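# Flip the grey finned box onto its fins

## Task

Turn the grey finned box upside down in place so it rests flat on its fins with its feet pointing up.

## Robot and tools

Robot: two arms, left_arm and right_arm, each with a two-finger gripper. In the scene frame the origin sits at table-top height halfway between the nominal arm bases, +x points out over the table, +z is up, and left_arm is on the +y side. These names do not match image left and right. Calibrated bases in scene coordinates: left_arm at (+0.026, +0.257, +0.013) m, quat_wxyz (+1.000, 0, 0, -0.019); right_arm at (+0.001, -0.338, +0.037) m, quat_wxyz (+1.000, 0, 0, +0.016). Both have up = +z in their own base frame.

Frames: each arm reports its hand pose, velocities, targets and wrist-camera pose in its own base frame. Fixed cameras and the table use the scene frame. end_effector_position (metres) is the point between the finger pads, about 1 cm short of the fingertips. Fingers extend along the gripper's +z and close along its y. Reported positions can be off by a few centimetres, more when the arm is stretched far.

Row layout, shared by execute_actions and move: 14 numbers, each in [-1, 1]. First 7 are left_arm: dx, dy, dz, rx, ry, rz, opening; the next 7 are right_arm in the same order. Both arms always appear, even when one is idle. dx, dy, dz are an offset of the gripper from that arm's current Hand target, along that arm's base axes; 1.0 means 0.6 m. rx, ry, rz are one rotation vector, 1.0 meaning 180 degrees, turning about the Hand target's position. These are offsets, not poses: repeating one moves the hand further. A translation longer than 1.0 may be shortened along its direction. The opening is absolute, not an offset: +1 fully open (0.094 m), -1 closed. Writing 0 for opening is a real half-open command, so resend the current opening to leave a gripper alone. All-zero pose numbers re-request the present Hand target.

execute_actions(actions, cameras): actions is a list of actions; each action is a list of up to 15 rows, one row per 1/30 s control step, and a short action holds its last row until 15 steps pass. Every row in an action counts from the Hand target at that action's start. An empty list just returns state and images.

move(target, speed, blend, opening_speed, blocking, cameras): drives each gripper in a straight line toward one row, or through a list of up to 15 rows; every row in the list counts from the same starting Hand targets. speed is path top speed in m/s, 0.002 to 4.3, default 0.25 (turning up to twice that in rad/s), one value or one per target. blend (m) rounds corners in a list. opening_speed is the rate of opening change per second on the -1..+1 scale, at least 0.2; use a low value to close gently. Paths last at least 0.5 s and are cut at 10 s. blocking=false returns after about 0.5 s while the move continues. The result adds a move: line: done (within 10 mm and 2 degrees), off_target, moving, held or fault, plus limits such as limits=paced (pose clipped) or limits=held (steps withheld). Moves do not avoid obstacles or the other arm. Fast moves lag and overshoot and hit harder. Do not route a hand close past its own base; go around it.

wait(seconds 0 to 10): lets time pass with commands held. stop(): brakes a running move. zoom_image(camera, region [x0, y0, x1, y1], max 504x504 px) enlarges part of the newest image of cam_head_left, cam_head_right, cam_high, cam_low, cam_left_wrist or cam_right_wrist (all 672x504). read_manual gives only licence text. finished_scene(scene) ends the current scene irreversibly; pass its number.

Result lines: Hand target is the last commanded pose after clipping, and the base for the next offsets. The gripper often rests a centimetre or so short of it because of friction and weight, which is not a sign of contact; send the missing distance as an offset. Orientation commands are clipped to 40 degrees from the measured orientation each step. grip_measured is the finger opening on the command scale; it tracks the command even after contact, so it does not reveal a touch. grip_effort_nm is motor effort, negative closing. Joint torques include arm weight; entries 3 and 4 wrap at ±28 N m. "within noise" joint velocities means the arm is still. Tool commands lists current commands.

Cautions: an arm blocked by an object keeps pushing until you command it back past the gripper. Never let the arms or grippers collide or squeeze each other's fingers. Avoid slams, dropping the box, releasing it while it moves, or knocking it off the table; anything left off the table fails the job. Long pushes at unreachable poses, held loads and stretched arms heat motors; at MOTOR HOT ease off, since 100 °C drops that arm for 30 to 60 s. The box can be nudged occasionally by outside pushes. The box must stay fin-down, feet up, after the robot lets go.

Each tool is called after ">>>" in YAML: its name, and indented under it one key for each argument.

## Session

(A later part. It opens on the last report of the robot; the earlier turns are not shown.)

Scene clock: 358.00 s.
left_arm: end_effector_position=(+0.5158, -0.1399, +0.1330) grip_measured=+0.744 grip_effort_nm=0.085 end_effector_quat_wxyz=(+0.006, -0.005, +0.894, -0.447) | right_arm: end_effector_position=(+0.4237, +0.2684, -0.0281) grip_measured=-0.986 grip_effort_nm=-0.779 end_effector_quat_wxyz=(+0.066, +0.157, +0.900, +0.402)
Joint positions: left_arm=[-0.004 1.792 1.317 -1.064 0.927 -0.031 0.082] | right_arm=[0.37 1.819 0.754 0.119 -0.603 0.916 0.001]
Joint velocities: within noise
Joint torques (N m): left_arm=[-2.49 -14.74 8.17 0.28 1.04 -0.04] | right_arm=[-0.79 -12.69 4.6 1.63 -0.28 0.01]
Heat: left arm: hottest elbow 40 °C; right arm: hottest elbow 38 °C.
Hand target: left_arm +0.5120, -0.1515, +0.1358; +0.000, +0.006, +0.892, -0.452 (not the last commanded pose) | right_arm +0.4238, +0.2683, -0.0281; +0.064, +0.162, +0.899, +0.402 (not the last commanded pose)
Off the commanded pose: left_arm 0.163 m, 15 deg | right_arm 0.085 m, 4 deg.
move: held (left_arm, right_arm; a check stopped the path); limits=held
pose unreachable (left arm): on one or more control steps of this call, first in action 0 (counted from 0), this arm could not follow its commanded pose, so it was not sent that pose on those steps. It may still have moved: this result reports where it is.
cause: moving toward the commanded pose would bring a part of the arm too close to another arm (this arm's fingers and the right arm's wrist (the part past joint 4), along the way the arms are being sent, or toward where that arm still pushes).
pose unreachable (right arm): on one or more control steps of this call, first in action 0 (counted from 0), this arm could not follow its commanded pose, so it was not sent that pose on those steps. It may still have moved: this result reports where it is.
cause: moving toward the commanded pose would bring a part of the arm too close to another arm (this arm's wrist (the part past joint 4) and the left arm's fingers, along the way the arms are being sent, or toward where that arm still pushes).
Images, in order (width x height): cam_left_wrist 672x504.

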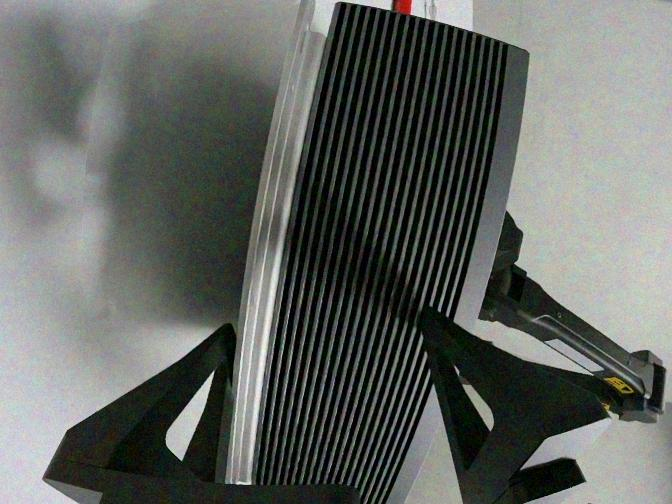

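>>> move:
  target: [0,-0.01,0,0,0,0,-0.9,0,0,0,0,0,0,-1]
  opening_speed: 1
  cameras: ["cam_left_wrist"]

Scene clock: 366.47 s.
left_arm: end_effector_position=(+0.5136, -0.1268, +0.1140) grip_measured=-0.868 grip_effort_nm=-0.999 end_effector_quat_wxyz=(+0.014, +0.011, +0.902, -0.431) | right_arm: end_effector_position=(+0.4213, +0.2646, -0.0284) grip_measured=-0.986 grip_effort_nm=-0.774 end_effector_quat_wxyz=(+0.065, +0.159, +0.899, +0.402)
Joint positions: left_arm=[0.015 1.809 1.298 -1.052 0.892 0.034 0.006] | right_arm=[0.364 1.814 0.745 0.119 -0.607 0.913 0.001]
Joint velocities: within noise
Joint torques (N m): left_arm=[-4.95 -16.32 9.25 0.1 2.39 -0.83] | right_arm=[0.62 -11.46 5.38 1.4 -0.13 0.01]
Heat: left arm: hottest elbow 41 °C; right arm: hottest elbow 38 °C.
Hand target: left_arm +0.5120, -0.1576, +0.1358; +0.000, +0.006, +0.892, -0.452 | right_arm +0.4237, +0.2683, -0.0282; +0.064, +0.161, +0.899, +0.402
Off the commanded pose: left_arm 0.038 m, 3 deg | right_arm 0.005 m, 0 deg.
move: off_target (left_arm)
Images, in order (width x height): cam_left_wrist 672x504.

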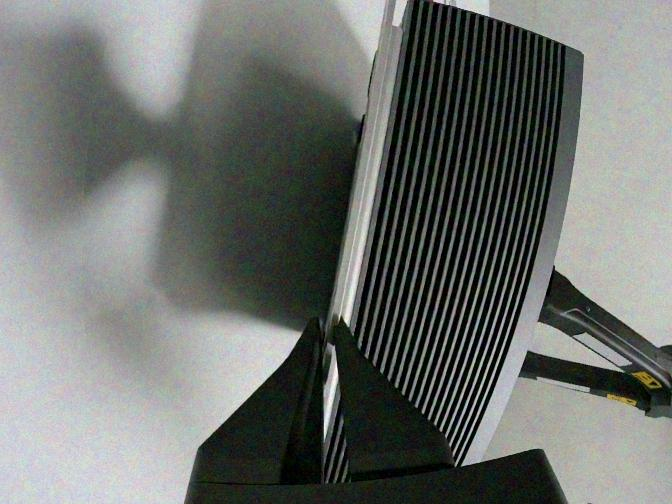

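>>> move:
  target:
    - [-0.007,-0.055,0.052,0.106,0,0,-0.9,-0.01,-0.06,0,0,0,0,-1]
    - [-0.017,-0.163,0.1,0.217,0,0,-0.9,-0.05,-0.22,0.0,0,0,0,-1]
    - [-0.028,-0.265,0.085,0.328,0,0,-0.9,-0.07,-0.38,0.05,0,0,0,-1]
    - [-0.035,-0.327,0.09,0.372,0,0,-0.9,-0.07,-0.42,0.08,0,0,0,-1]
  speed: 0.1
  cameras: ["cam_low","cam_left_wrist","cam_head_left"]

Scene clock: 385.53 s.
left_arm: end_effector_position=(+0.4763, -0.3430, +0.2117) grip_measured=-0.895 grip_effort_nm=-0.232 end_effector_quat_wxyz=(+0.011, +0.030, +0.994, +0.102) | right_arm: end_effector_position=(+0.3666, +0.0254, +0.0087) grip_measured=-0.986 grip_effort_nm=-0.769 end_effector_quat_wxyz=(+0.044, +0.167, +0.899, +0.403)
Joint positions: left_arm=[-0.675 1.965 1.964 -1.675 -0.177 -0.623 0.005] | right_arm=[-0.283 1.636 0.707 -0.632 -0.835 0.088 0.001]
Joint velocities: within noise
Joint torques (N m): left_arm=[-0.79 -12.69 12.64 0.25 -0.16 -0.74] | right_arm=[-2.37 -10.23 7.09 0.32 -0.67 -0.22]
Heat: left arm: hottest elbow 42 °C; right arm: hottest elbow 38 °C.
Hand target: left_arm +0.4910, -0.3537, +0.1896; -0.004, +0.005, +0.993, +0.116 | right_arm +0.3817, +0.0164, +0.0198; +0.064, +0.161, +0.899, +0.402
Off the commanded pose: left_arm 0.028 m, 4 deg | right_arm 0.021 m, 2 deg.
joint sent to its limit (left arm) — joint 4 (wrist pitch), lower limit. The joint targets still meet the commanded pose.
move: off_target (left_arm, right_arm)
Images, in order (width x height): cam_head_left 672x504, cam_low 672x504, cam_left_wrist 672x504.

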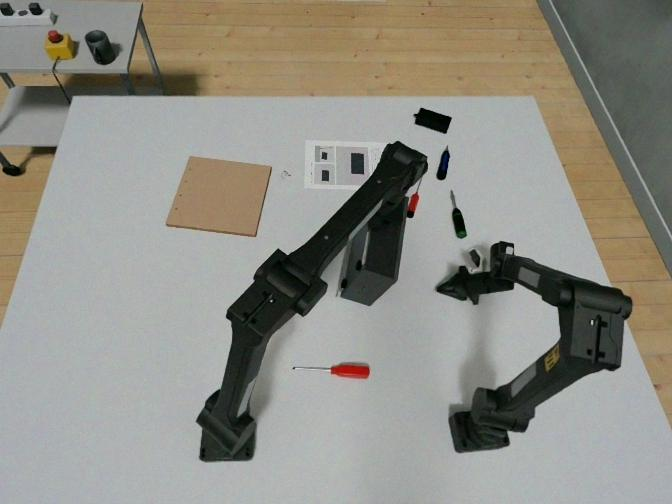

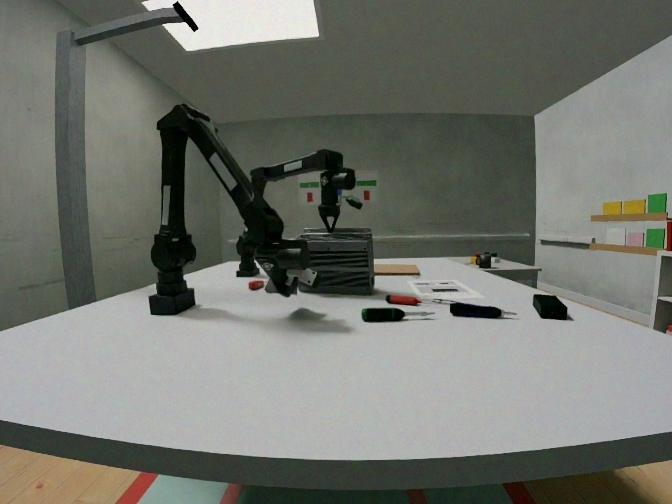

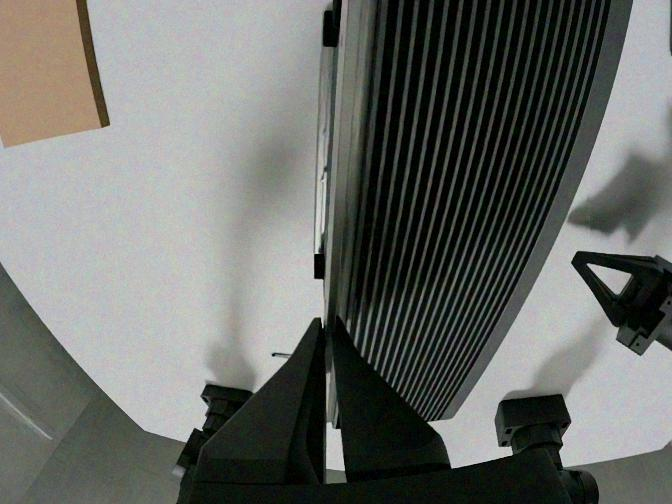

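>>> move:
  target:
    - [0.01,0.01,0.03,0,0,0,-0.3,0,0,0,0,0,0,-1]
    - [0.01,0.03,0.17,0,0,0,-0.3,0,0,0,0,0,0,-1]
    - [-0.335,0.64,0.18,0,0,0,-0.3,0,0,0,0,0,0,-1]
  speed: [0.1,0.1,0.25]
  cameras: ["cam_right_wrist","cam_head_left","cam_low"]

Scene clock: 404.73 s.
left_arm: end_effector_position=(+0.2927, +0.0280, +0.2971) grip_measured=-0.303 grip_effort_nm=0.164 end_effector_quat_wxyz=(+0.003, +0.003, +0.993, +0.117) | right_arm: end_effector_position=(+0.3666, +0.0255, +0.0087) grip_measured=-0.986 grip_effort_nm=-0.769 end_effector_quat_wxyz=(+0.044, +0.166, +0.899, +0.403)
Joint positions: left_arm=[-0.039 1.104 1.206 -1.675 -0.234 -0.032 0.033] | right_arm=[-0.283 1.636 0.707 -0.632 -0.835 0.087 0.001]
Joint velocities: within noise
Joint torques (N m): left_arm=[-0.09 -5.3 8.7 0.5 0.02 -0.11] | right_arm=[-1.49 -10.64 7.08 0.29 -0.67 -0.19]
Heat: left arm: hottest elbow 46 °C; right arm: hottest elbow 40 °C.
Hand target: left_arm +0.2900, +0.0303, +0.2975; -0.003, +0.005, +0.993, +0.115 | right_arm +0.3817, +0.0164, +0.0198; +0.064, +0.161, +0.899, +0.402
Off the commanded pose: left_arm 0.004 m, 1 deg | right_arm 0.021 m, 2 deg.
joint sent to its limit (left arm) — joint 4 (wrist pitch), lower limit. The joint targets still meet the commanded pose.
move: off_target (right_arm)
Images, in order (width x height): cam_head_left 672x504, cam_low 672x504, cam_right_wrist 672x504.

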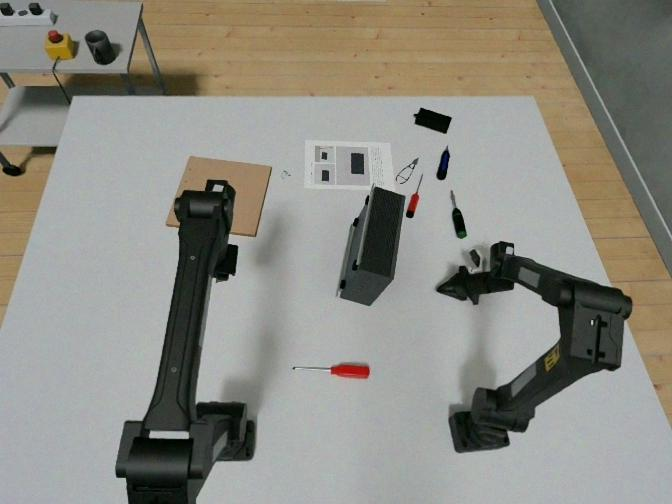

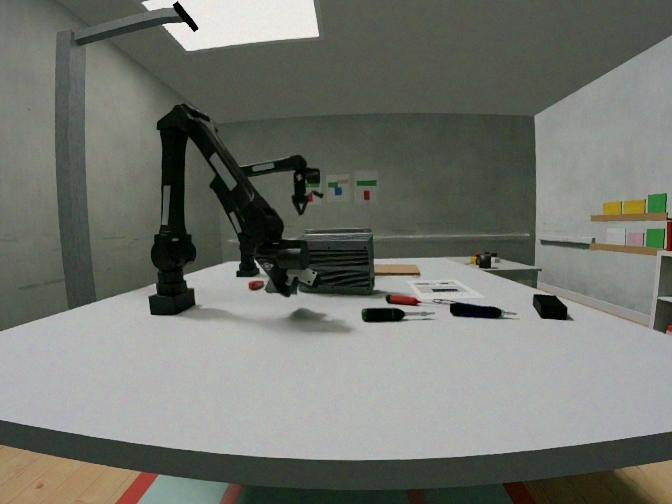

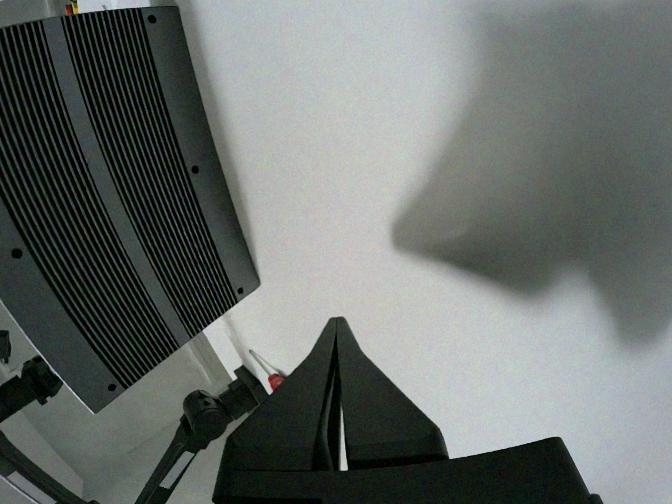

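>>> move:
  target:
    - [0,0,0,0,0,0,-0.3,0.12,0.06,-0.02,0,0,0.067,-1]
    - [0,0,0,0,0,0,-0.3,0.189,0.165,-0.033,0,0,0.067,-1]
    - [0,0,0,0,0,0,-0.3,0.178,0.32,-0.033,0,0,0.067,-1]
  speed: [0.15,0.1,0.06]
  cameras: ["cam_right_wrist","cam_head_left"]

Scene clock: 454.60 s.
left_arm: end_effector_position=(+0.2927, +0.0280, +0.2971) grip_measured=-0.303 grip_effort_nm=0.164 end_effector_quat_wxyz=(+0.003, +0.004, +0.993, +0.117) | right_arm: end_effector_position=(+0.4871, +0.1753, -0.0107) grip_measured=-0.986 grip_effort_nm=-0.769 end_effector_quat_wxyz=(+0.017, +0.099, +0.914, +0.393)
Joint positions: left_arm=[-0.039 1.104 1.206 -1.675 -0.234 -0.031 0.033] | right_arm=[0.113 1.885 1.022 -0.441 -0.772 0.438 0.001]
Joint velocities: within noise
Joint torques (N m): left_arm=[-0.03 -5.42 8.7 0.49 0.02 -0.09] | right_arm=[3.6 -14.51 6.39 1.91 -1.42 -0.01]
Heat: left arm: hottest elbow 46 °C; right arm: hottest elbow 41 °C.
Hand target: left_arm +0.2900, +0.0303, +0.2975; -0.003, +0.005, +0.993, +0.115 | right_arm +0.4886, +0.2083, +0.0000; +0.021, +0.066, +0.911, +0.407
Off the commanded pose: left_arm 0.004 m, 1 deg | right_arm 0.035 m, 4 deg.
joint sent to its limit (left arm) — joint 4 (wrist pitch), lower limit. The joint targets still meet the commanded pose.
move: off_target (right_arm)
Images, in order (width x height): cam_head_left 672x504, cam_right_wrist 672x504.

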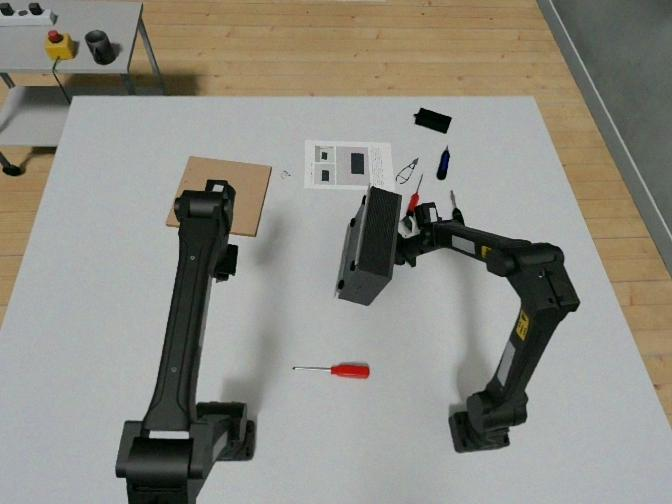

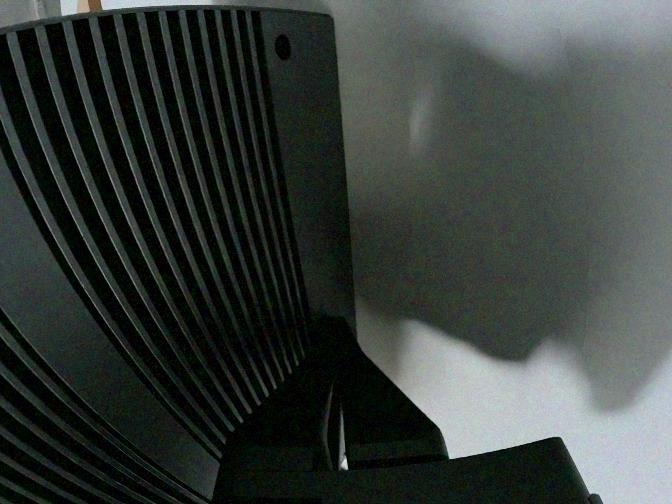

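>>> move:
  target: [0,0,0,0,0,0,-0.3,-0.07,0.2,0,0,0,0,-1]
  speed: 0.06
  cameras: ["cam_right_wrist","cam_head_left"]

Scene clock: 461.67 s.
left_arm: end_effector_position=(+0.2927, +0.0280, +0.2971) grip_measured=-0.303 grip_effort_nm=0.164 end_effector_quat_wxyz=(+0.003, +0.004, +0.993, +0.117) | right_arm: end_effector_position=(+0.4382, +0.2974, -0.0246) grip_measured=-0.986 grip_effort_nm=-0.764 end_effector_quat_wxyz=(-0.002, +0.100, +0.918, +0.383)
Joint positions: left_arm=[-0.039 1.104 1.206 -1.675 -0.234 -0.031 0.033] | right_arm=[0.394 1.879 0.946 -0.193 -0.67 0.769 0.001]
Joint velocities: within noise
Joint torques (N m): left_arm=[0.09 -5.25 8.68 0.51 0.03 -0.09] | right_arm=[2.78 -16.32 7.13 2.85 -0.91 0.02]
Heat: left arm: hottest elbow 45 °C; right arm: hottest elbow 40 °C.
Hand target: left_arm +0.2900, +0.0303, +0.2975; -0.003, +0.005, +0.993, +0.115 | right_arm +0.4466, +0.3282, +0.0001; +0.021, +0.066, +0.911, +0.407
Off the commanded pose: left_arm 0.004 m, 1 deg | right_arm 0.040 m, 6 deg.
joint sent to its limit (left arm) — joint 4 (wrist pitch), lower limit. The joint targets still meet the commanded pose.
move: off_target (right_arm)
Images, in order (width x height): cam_head_left 672x504, cam_right_wrist 672x504.

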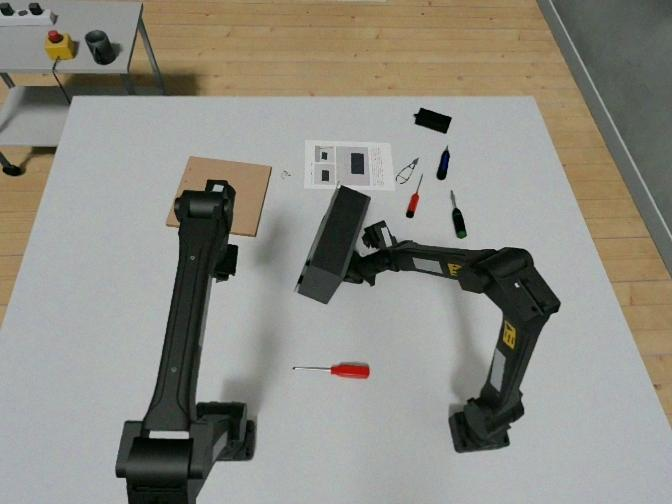

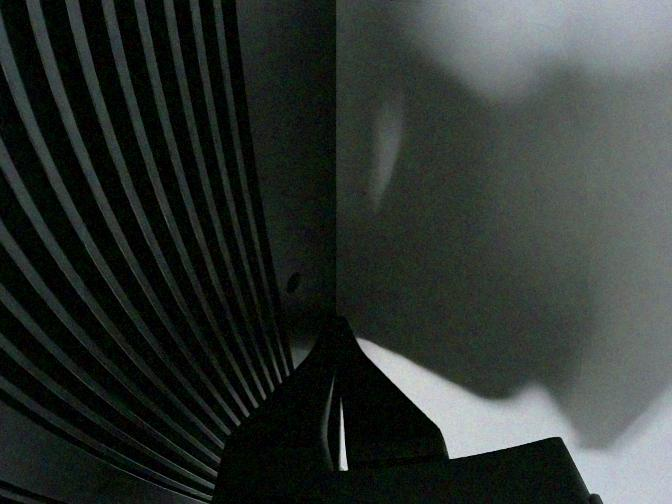

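>>> move:
  target:
    - [0,0,0,0,0,0,-0.3,-0.02,-0.15,0.02,0,0,0,-1]
    - [0,0,0,0,0,0,-0.3,0.115,-0.15,0.02,0,0,0,-1]
    - [0,0,0,0,0,0,-0.3,0.1,0.05,0.02,0,0,0,-1]
    - [0,0,0,0,0,0,-0.3,0.075,0.15,0.02,0,0,0,-1]
  speed: [0.1,0.1,0.06,0.06]
  cameras: ["cam_right_wrist","cam_head_left"]

Scene clock: 475.53 s.
left_arm: end_effector_position=(+0.2927, +0.0280, +0.2971) grip_measured=-0.303 grip_effort_nm=0.164 end_effector_quat_wxyz=(+0.003, +0.004, +0.993, +0.117) | right_arm: end_effector_position=(+0.4911, +0.3697, +0.0009) grip_measured=-0.986 grip_effort_nm=-0.764 end_effector_quat_wxyz=(+0.017, +0.102, +0.917, +0.386)
Joint positions: left_arm=[-0.039 1.104 1.206 -1.675 -0.234 -0.031 0.033] | right_arm=[0.485 1.955 1.164 -0.235 -0.609 0.883 0.001]
Joint velocities: within noise
Joint torques (N m): left_arm=[-0.09 -5.3 8.7 0.5 0.02 -0.09] | right_arm=[4.89 -14.15 10.44 2.56 -0.91 0.03]
Heat: left arm: hottest elbow 45 °C; right arm: hottest elbow 40 °C.
Hand target: left_arm +0.2900, +0.0303, +0.2975; -0.003, +0.005, +0.993, +0.115 | right_arm +0.4916, +0.4182, +0.0119; +0.021, +0.066, +0.911, +0.407
Off the commanded pose: left_arm 0.004 m, 1 deg | right_arm 0.050 m, 5 deg.
joint sent to its limit (left arm) — joint 4 (wrist pitch), lower limit. The joint targets still meet the commanded pose.
move: off_target (right_arm)
Images, in order (width x height): cam_head_left 672x504, cam_right_wrist 672x504.

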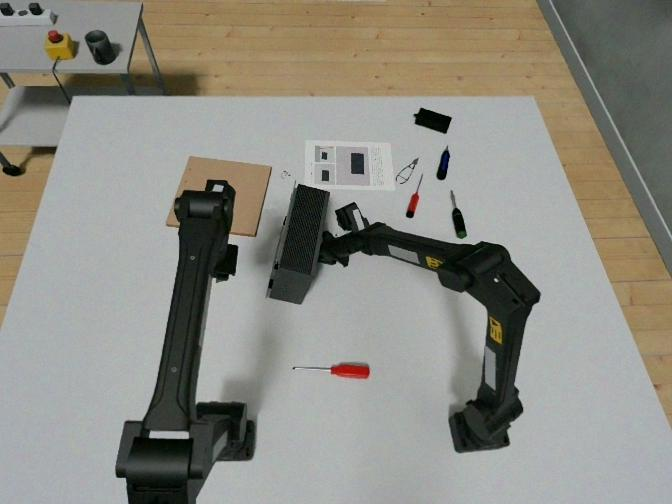

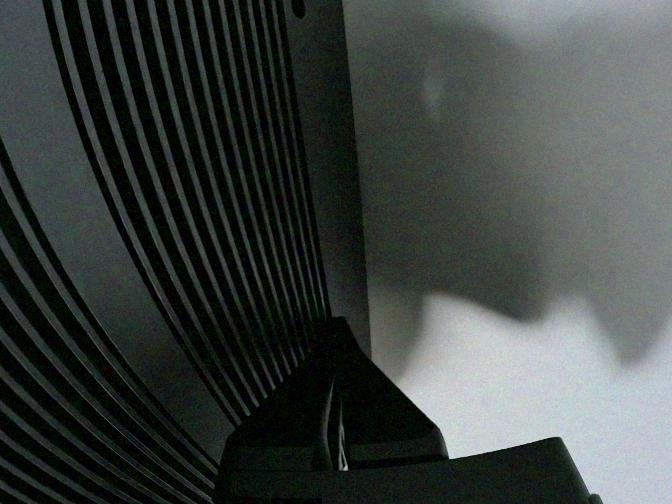

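>>> move:
  target:
    - [0,0,0,0,0,0,-0.3,0,-0.25,0.02,0,0,0,-1]
    - [0,0,0,0,0,0,-0.3,-0.02,-0.3,0.48,-0.1,-0.035,-0.03,0]
    - [0,0,0,0,0,0,-0.3,-0.053,0.037,0.48,-0.207,-0.072,-0.063,0]
  speed: [0.12,0.2,0.15]
  cameras: ["cam_right_wrist","cam_head_left"]

Scene clock: 506.70 s.
left_arm: end_effector_position=(+0.2927, +0.0280, +0.2971) grip_measured=-0.303 grip_effort_nm=0.164 end_effector_quat_wxyz=(+0.003, +0.004, +0.993, +0.117) | right_arm: end_effector_position=(+0.4540, +0.4315, +0.2841) grip_measured=-0.001 grip_effort_nm=0.066 end_effector_quat_wxyz=(+0.172, +0.094, +0.977, +0.085)
Joint positions: left_arm=[-0.039 1.104 1.206 -1.675 -0.234 -0.031 0.033] | right_arm=[0.805 1.762 1.823 -1.28 0.162 0.968 0.047]
Joint velocities: within noise
Joint torques (N m): left_arm=[0.09 -5.25 8.65 0.5 0.02 -0.08] | right_arm=[-0.91 -16.03 12.07 0.94 0.27 0.03]
Heat: left arm: hottest elbow 45 °C; right arm: hottest elbow 42 °C.
Hand target: left_arm +0.2900, +0.0303, +0.2975; -0.003, +0.005, +0.993, +0.115 | right_arm +0.4597, +0.4405, +0.3001; +0.181, +0.098, +0.974, +0.096
Off the commanded pose: left_arm 0.004 m, 1 deg | right_arm 0.019 m, 2 deg.
joint sent to its limit (left arm) — joint 4 (wrist pitch), lower limit. The joint targets still meet the commanded pose.
move: off_target (right_arm); target 2's new opening was sent with right_arm's hand 0.023 m and 3 deg from that target
Images, in order (width x height): cam_head_left 672x504, cam_right_wrist 672x504.

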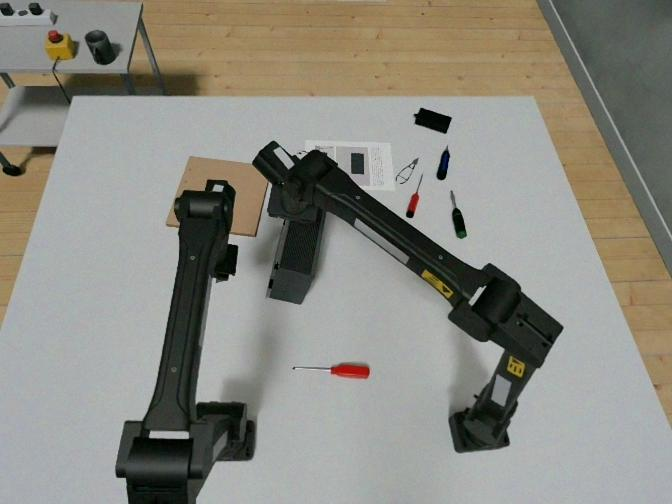

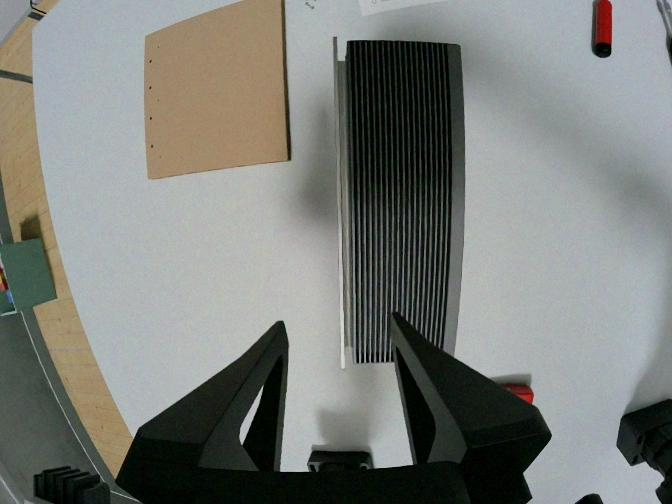

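>>> move:
  target: [0,0,0,0,0,0,-0.3,0.063,0.02,-0.155,0,0,-0.017,0]
  speed: 0.08
  cameras: ["cam_right_wrist"]

Scene clock: 528.13 s.
left_arm: end_effector_position=(+0.2927, +0.0280, +0.2971) grip_measured=-0.303 grip_effort_nm=0.164 end_effector_quat_wxyz=(+0.003, +0.004, +0.993, +0.117) | right_arm: end_effector_position=(+0.4868, +0.4561, +0.2090) grip_measured=-0.001 grip_effort_nm=0.061 end_effector_quat_wxyz=(+0.179, +0.112, +0.973, +0.089)
Joint positions: left_arm=[-0.039 1.104 1.206 -1.675 -0.234 -0.031 0.033] | right_arm=[0.798 1.872 1.778 -1.111 0.172 0.994 0.047]
Joint velocities: within noise
Joint torques (N m): left_arm=[0.09 -5.13 8.69 0.46 0.01 -0.09] | right_arm=[-1.73 -17.55 8.57 1.66 0.27 0.09]
Heat: left arm: hottest elbow 45 °C; right arm: hottest elbow 48 °C.
Hand target: left_arm +0.2900, +0.0303, +0.2975; -0.003, +0.005, +0.993, +0.115 | right_arm +0.4976, +0.4525, +0.2071; +0.184, +0.124, +0.971, +0.092
Off the commanded pose: left_arm 0.004 m, 1 deg | right_arm 0.011 m, 2 deg.
joint sent to its limit (left arm) — joint 4 (wrist pitch), lower limit. The joint targets still meet the commanded pose.
move: off_target (right_arm)
Images, in order (width x height): cam_right_wrist 672x504.

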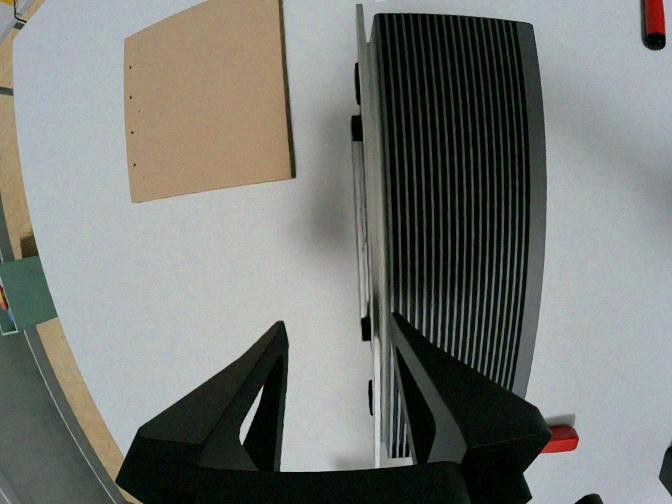

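>>> move:
  target:
    - [0,0,0,0,0,0,-0.3,0.005,-0.035,0,0,0,0,0]
    - [0,0,0,0,0,0,-0.3,0.022,-0.028,-0.055,0,0,0,0]
  speed: 0.06
  cameras: ["cam_right_wrist"]

Scene clock: 534.40 s.
left_arm: end_effector_position=(+0.2927, +0.0280, +0.2971) grip_measured=-0.303 grip_effort_nm=0.164 end_effector_quat_wxyz=(+0.003, +0.004, +0.993, +0.117) | right_arm: end_effector_position=(+0.5014, +0.4392, +0.1808) grip_measured=-0.001 grip_effort_nm=0.066 end_effector_quat_wxyz=(+0.183, +0.123, +0.971, +0.092)
Joint positions: left_arm=[-0.039 1.104 1.206 -1.675 -0.234 -0.031 0.033] | right_arm=[0.763 1.873 1.702 -1.021 0.165 0.982 0.047]
Joint velocities: within noise
Joint torques (N m): left_arm=[0.15 -5.3 8.69 0.47 0.02 -0.09] | right_arm=[-1.55 -16.5 8.44 1.73 0 -0.12]
Heat: left arm: hottest elbow 45 °C; right arm: hottest elbow 47 °C.
Hand target: left_arm +0.2900, +0.0303, +0.2975; -0.003, +0.005, +0.993, +0.115 | right_arm +0.5108, +0.4357, +0.1741; +0.184, +0.124, +0.971, +0.092
Off the commanded pose: left_arm 0.004 m, 1 deg | right_arm 0.012 m, 0 deg.
joint sent to its limit (left arm) — joint 4 (wrist pitch), lower limit. The joint targets still meet the commanded pose.
move: off_target (right_arm)
Images, in order (width x height): cam_right_wrist 672x504.

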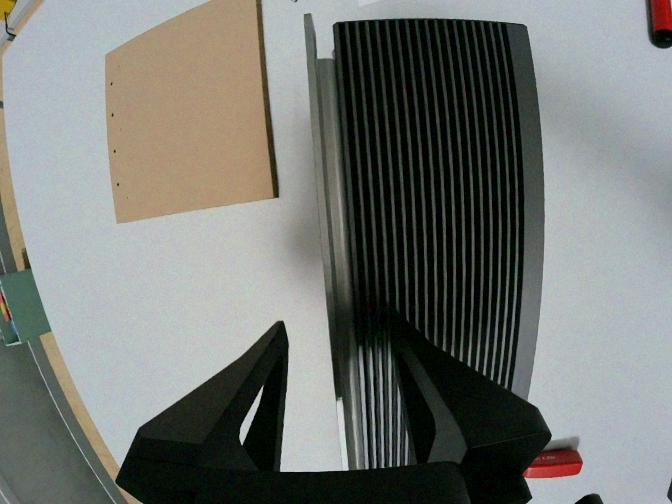

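>>> move:
  target: [0,0,0,0,0,0,-0.3,0,0,0,0,0,0,-0.9]
  opening_speed: 0.8
  cameras: ["cam_right_wrist"]

Scene clock: 549.17 s.
left_arm: end_effector_position=(+0.2927, +0.0280, +0.2971) grip_measured=-0.303 grip_effort_nm=0.164 end_effector_quat_wxyz=(+0.003, +0.004, +0.993, +0.117) | right_arm: end_effector_position=(+0.5018, +0.4399, +0.1811) grip_measured=-0.897 grip_effort_nm=-0.110 end_effector_quat_wxyz=(+0.184, +0.122, +0.971, +0.093)
Joint positions: left_arm=[-0.039 1.104 1.206 -1.675 -0.234 -0.031 0.033] | right_arm=[0.763 1.873 1.702 -1.017 0.164 0.981 0.005]
Joint velocities: within noise
Joint torques (N m): left_arm=[-0.03 -5.36 8.69 0.53 0.02 -0.09] | right_arm=[-2.37 -17.03 8.46 1.63 0.07 -0.16]
Heat: left arm: hottest elbow 45 °C; right arm: hottest elbow 45 °C.
Hand target: left_arm +0.2900, +0.0303, +0.2975; -0.003, +0.005, +0.993, +0.115 | right_arm +0.5107, +0.4356, +0.1741; +0.184, +0.124, +0.971, +0.092
Off the commanded pose: left_arm 0.004 m, 1 deg | right_arm 0.012 m, 0 deg.
joint sent to its limit (left arm) — joint 4 (wrist pitch), lower limit. The joint targets still meet the commanded pose.
move: off_target (right_arm)
Images, in order (width x height): cam_right_wrist 672x504.

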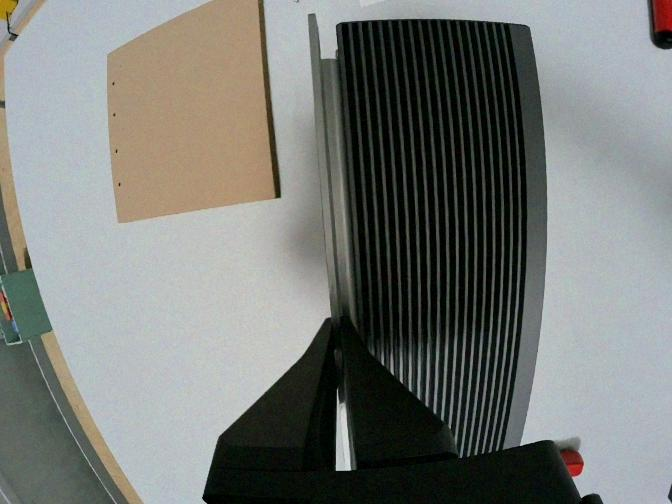

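>>> move:
  target:
    - [0,0,0,0,0,0,-0.3,-0.035,-0.12,0.038,0.092,-0.019,0,-0.9]
    - [0,0,0,0,0,0,-0.3,-0.062,-0.238,0.008,0.2,-0.041,0,-0.9]
    - [0,0,0,0,0,0,-0.3,-0.083,-0.325,-0.063,0.308,-0.063,0,-0.9]
    - [0,0,0,0,0,0,-0.3,-0.1,-0.397,-0.173,0.412,-0.085,0,-0.9]
  speed: 0.12
  cameras: ["cam_head_left","cam_right_wrist","cam_low"]

Scene clock: 561.00 s.
left_arm: end_effector_position=(+0.2927, +0.0280, +0.2971) grip_measured=-0.303 grip_effort_nm=0.164 end_effector_quat_wxyz=(+0.003, +0.004, +0.993, +0.117) | right_arm: end_effector_position=(+0.4393, +0.2071, +0.0636) grip_measured=-0.897 grip_effort_nm=-0.183 end_effector_quat_wxyz=(+0.176, +0.194, +0.698, +0.666)
Joint positions: left_arm=[-0.039 1.104 1.206 -1.675 -0.234 -0.031 0.033] | right_arm=[0.167 1.955 0.534 1.343 -0.873 1.523 0.005]
Joint velocities: within noise
Joint torques (N m): left_arm=[-0.03 -5.3 8.68 0.5 0.01 -0.09] | right_arm=[-2.84 -10.7 3.4 2.74 0 0.06]
Heat: left arm: hottest elbow 45 °C; right arm: hottest elbow 45 °C.
Hand target: left_arm +0.2900, +0.0303, +0.2975; -0.003, +0.005, +0.993, +0.115 | right_arm +0.4508, +0.1975, +0.0703; +0.191, +0.197, +0.689, +0.671
Off the commanded pose: left_arm 0.004 m, 1 deg | right_arm 0.016 m, 2 deg.
joint sent to its limit (left arm) — joint 4 (wrist pitch), lower limit. The joint targets still meet the commanded pose.
move: off_target (right_arm)
Images, in order (width x height): cam_head_left 672x504, cam_low 672x504, cam_right_wrist 672x504.

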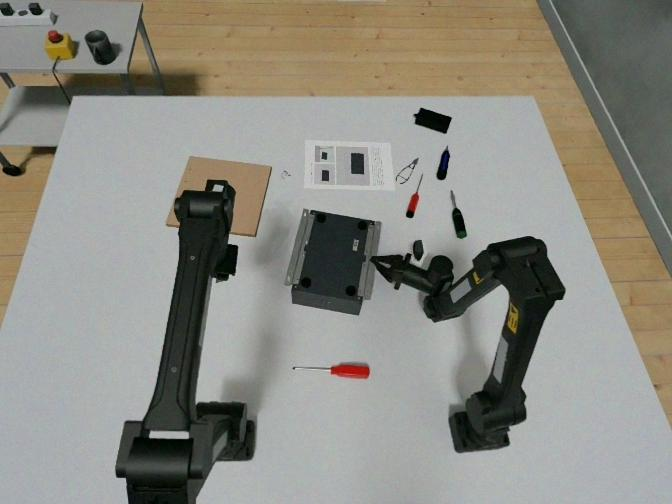

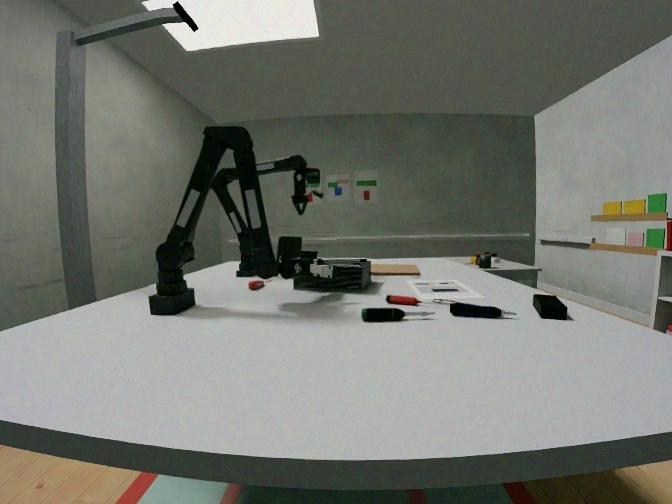

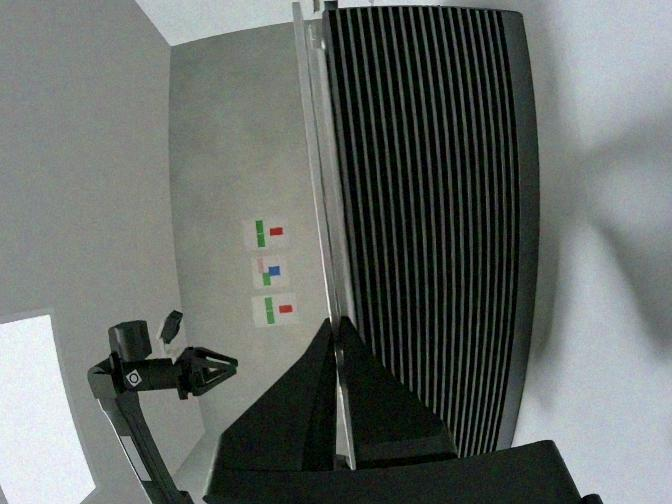

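>>> move:
  target:
    - [0,0,0,0,0,0,-0.3,-0.05,0.13,0.0,0,0,0,-0.9]
    - [0,0,0,0,0,0,-0.3,-0.035,0.055,-0.004,0,0,0,-0.9]
  speed: 0.08
  cameras: []

>>> execute_actions:
  actions: []
  cameras: ["cam_head_left"]

Scene clock: 569.93 s.
left_arm: end_effector_position=(+0.2927, +0.0280, +0.2971) grip_measured=-0.303 grip_effort_nm=0.159 end_effector_quat_wxyz=(+0.003, +0.004, +0.993, +0.117) | right_arm: end_effector_position=(+0.4254, +0.2407, +0.0636) grip_measured=-0.898 grip_effort_nm=-0.134 end_effector_quat_wxyz=(+0.181, +0.194, +0.696, +0.667)
Joint positions: left_arm=[-0.039 1.104 1.206 -1.675 -0.234 -0.031 0.033] | right_arm=[0.271 1.962 0.515 1.387 -0.762 1.536 0.005]
Joint velocities: within noise
Joint torques (N m): left_arm=[-0.03 -5.3 8.69 0.5 0.02 -0.08] | right_arm=[-2.96 -10.81 1.84 2.97 -0.31 0]
Heat: left arm: hottest elbow 45 °C; right arm: hottest elbow 43 °C.
Hand target: left_arm +0.2900, +0.0303, +0.2975; -0.003, +0.005, +0.993, +0.115 | right_arm +0.4298, +0.2304, +0.0679; +0.191, +0.197, +0.689, +0.671
Off the commanded pose: left_arm 0.004 m, 1 deg | right_arm 0.012 m, 1 deg.
joint sent to its limit (left arm) — joint 4 (wrist pitch), lower limit. The joint targets still meet the commanded pose.
move: off_target (right_arm)
No camera images: "cameras" was empty.

Scene clock: 569.93 s.
left_arm: end_effector_position=(+0.2927, +0.0280, +0.2971) grip_measured=-0.303 grip_effort_nm=0.159 end_effector_quat_wxyz=(+0.003, +0.004, +0.993, +0.117) | right_arm: end_effector_position=(+0.4254, +0.2407, +0.0636) grip_measured=-0.898 grip_effort_nm=-0.134 end_effector_quat_wxyz=(+0.181, +0.194, +0.696, +0.667)
Joint positions: left_arm=[-0.039 1.104 1.206 -1.675 -0.234 -0.031 0.033] | right_arm=[0.271 1.962 0.515 1.387 -0.762 1.536 0.005]
Joint velocities: within noise
Joint torques (N m): left_arm=[-0.03 -5.3 8.69 0.5 0.02 -0.08] | right_arm=[-2.96 -10.81 1.84 2.97 -0.31 0]
Heat: left arm: hottest elbow 45 °C; right arm: hottest elbow 43 °C.
Hand target: left_arm +0.2900, +0.0303, +0.2975; -0.003, +0.005, +0.993, +0.115 | right_arm +0.4298, +0.2304, +0.0679; +0.191, +0.197, +0.689, +0.671
Tool commands: left_gripper/opening=-0.3 right_gripper/opening=-0.9
Off the commanded pose: left_arm 0.004 m, 1 deg | right_arm 0.012 m, 1 deg.
Images, in order (width x height): cam_head_left 672x504.

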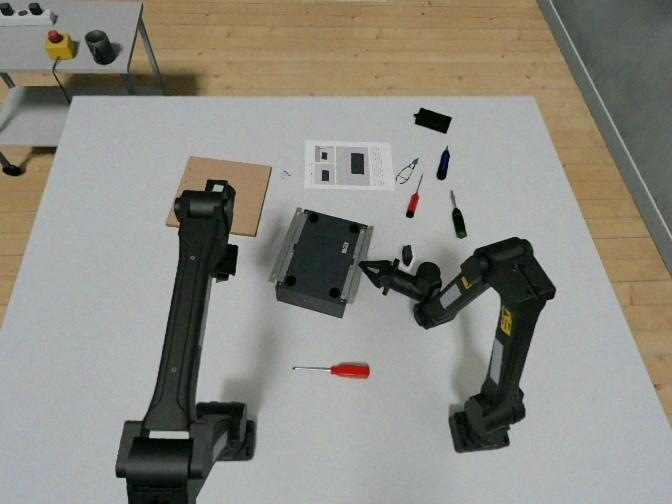

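Good: centre ≈ (322,262). Release and retreat.

>>> move:
  target:
    - [0,0,0,0,0,0,-0.3,-0.004,0.009,-0.005,0,0,0,-0.4]
    - [0,0,0,0,0,0,-0.3,-0.08,-0.12,0,0,0,0,-0.4]
    - [0,0,0,0,0,0,-0.3,-0.15,-0.18,0.2,0,0,0,-0.4]
  speed: 0.15
  opening_speed: 0.6
  cameras: ["cam_head_left","cam_high","cam_low"]

Scene clock: 578.30 s.
left_arm: end_effector_position=(+0.2927, +0.0280, +0.2971) grip_measured=-0.303 grip_effort_nm=0.164 end_effector_quat_wxyz=(+0.003, +0.004, +0.993, +0.117) | right_arm: end_effector_position=(+0.3349, +0.1275, +0.1820) grip_measured=-0.401 grip_effort_nm=0.066 end_effector_quat_wxyz=(+0.179, +0.201, +0.689, +0.673)
Joint positions: left_arm=[-0.039 1.104 1.206 -1.675 -0.234 -0.031 0.033] | right_arm=[-0.077 1.234 0.252 0.913 -1.104 1.533 0.028]
Joint velocities: within noise
Joint torques (N m): left_arm=[0.15 -5.3 8.68 0.46 0.03 -0.08] | right_arm=[-1.67 -4.66 6.41 1.61 -0.16 -0.2]
Heat: left arm: hottest elbow 45 °C; right arm: hottest elbow 42 °C.
Hand target: left_arm +0.2900, +0.0303, +0.2975; -0.003, +0.005, +0.993, +0.115 | right_arm +0.3399, +0.1224, +0.1879; +0.191, +0.197, +0.689, +0.671
Off the commanded pose: left_arm 0.004 m, 1 deg | right_arm 0.009 m, 1 deg.
joint sent to its limit (left arm) — joint 4 (wrist pitch), lower limit. The joint targets still meet the commanded pose.
move: done
Images, in order (width x height): cam_head_left 672x504, cam_high 672x504, cam_low 672x504.

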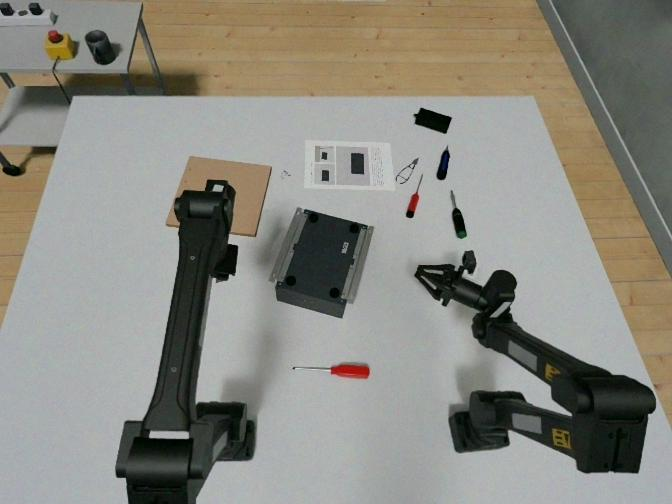

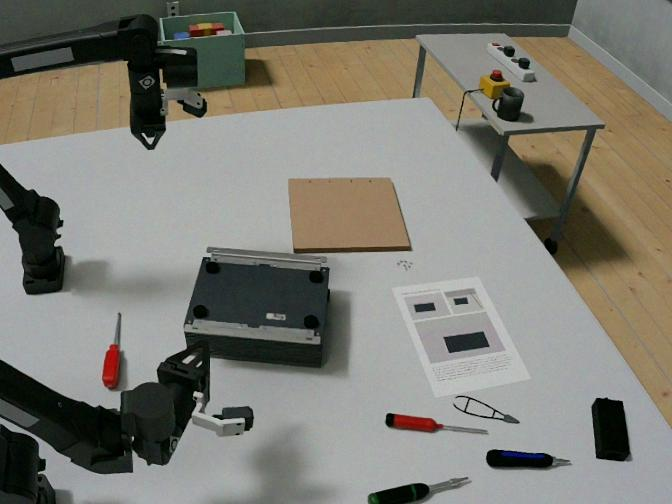

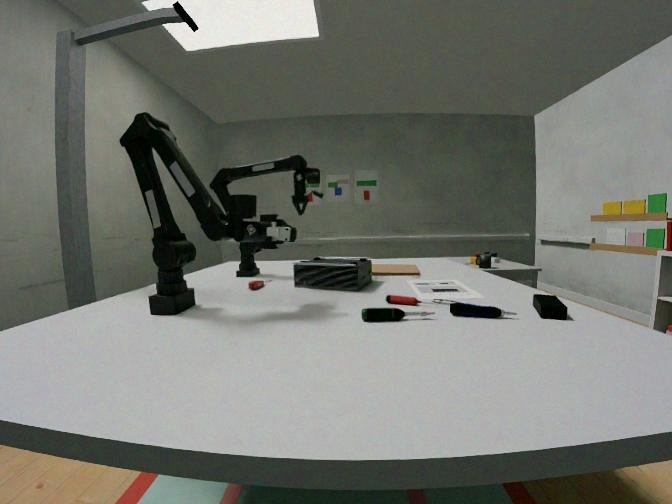

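>>> finished_scene:
  scene: 2

The scene is finished: the task was done.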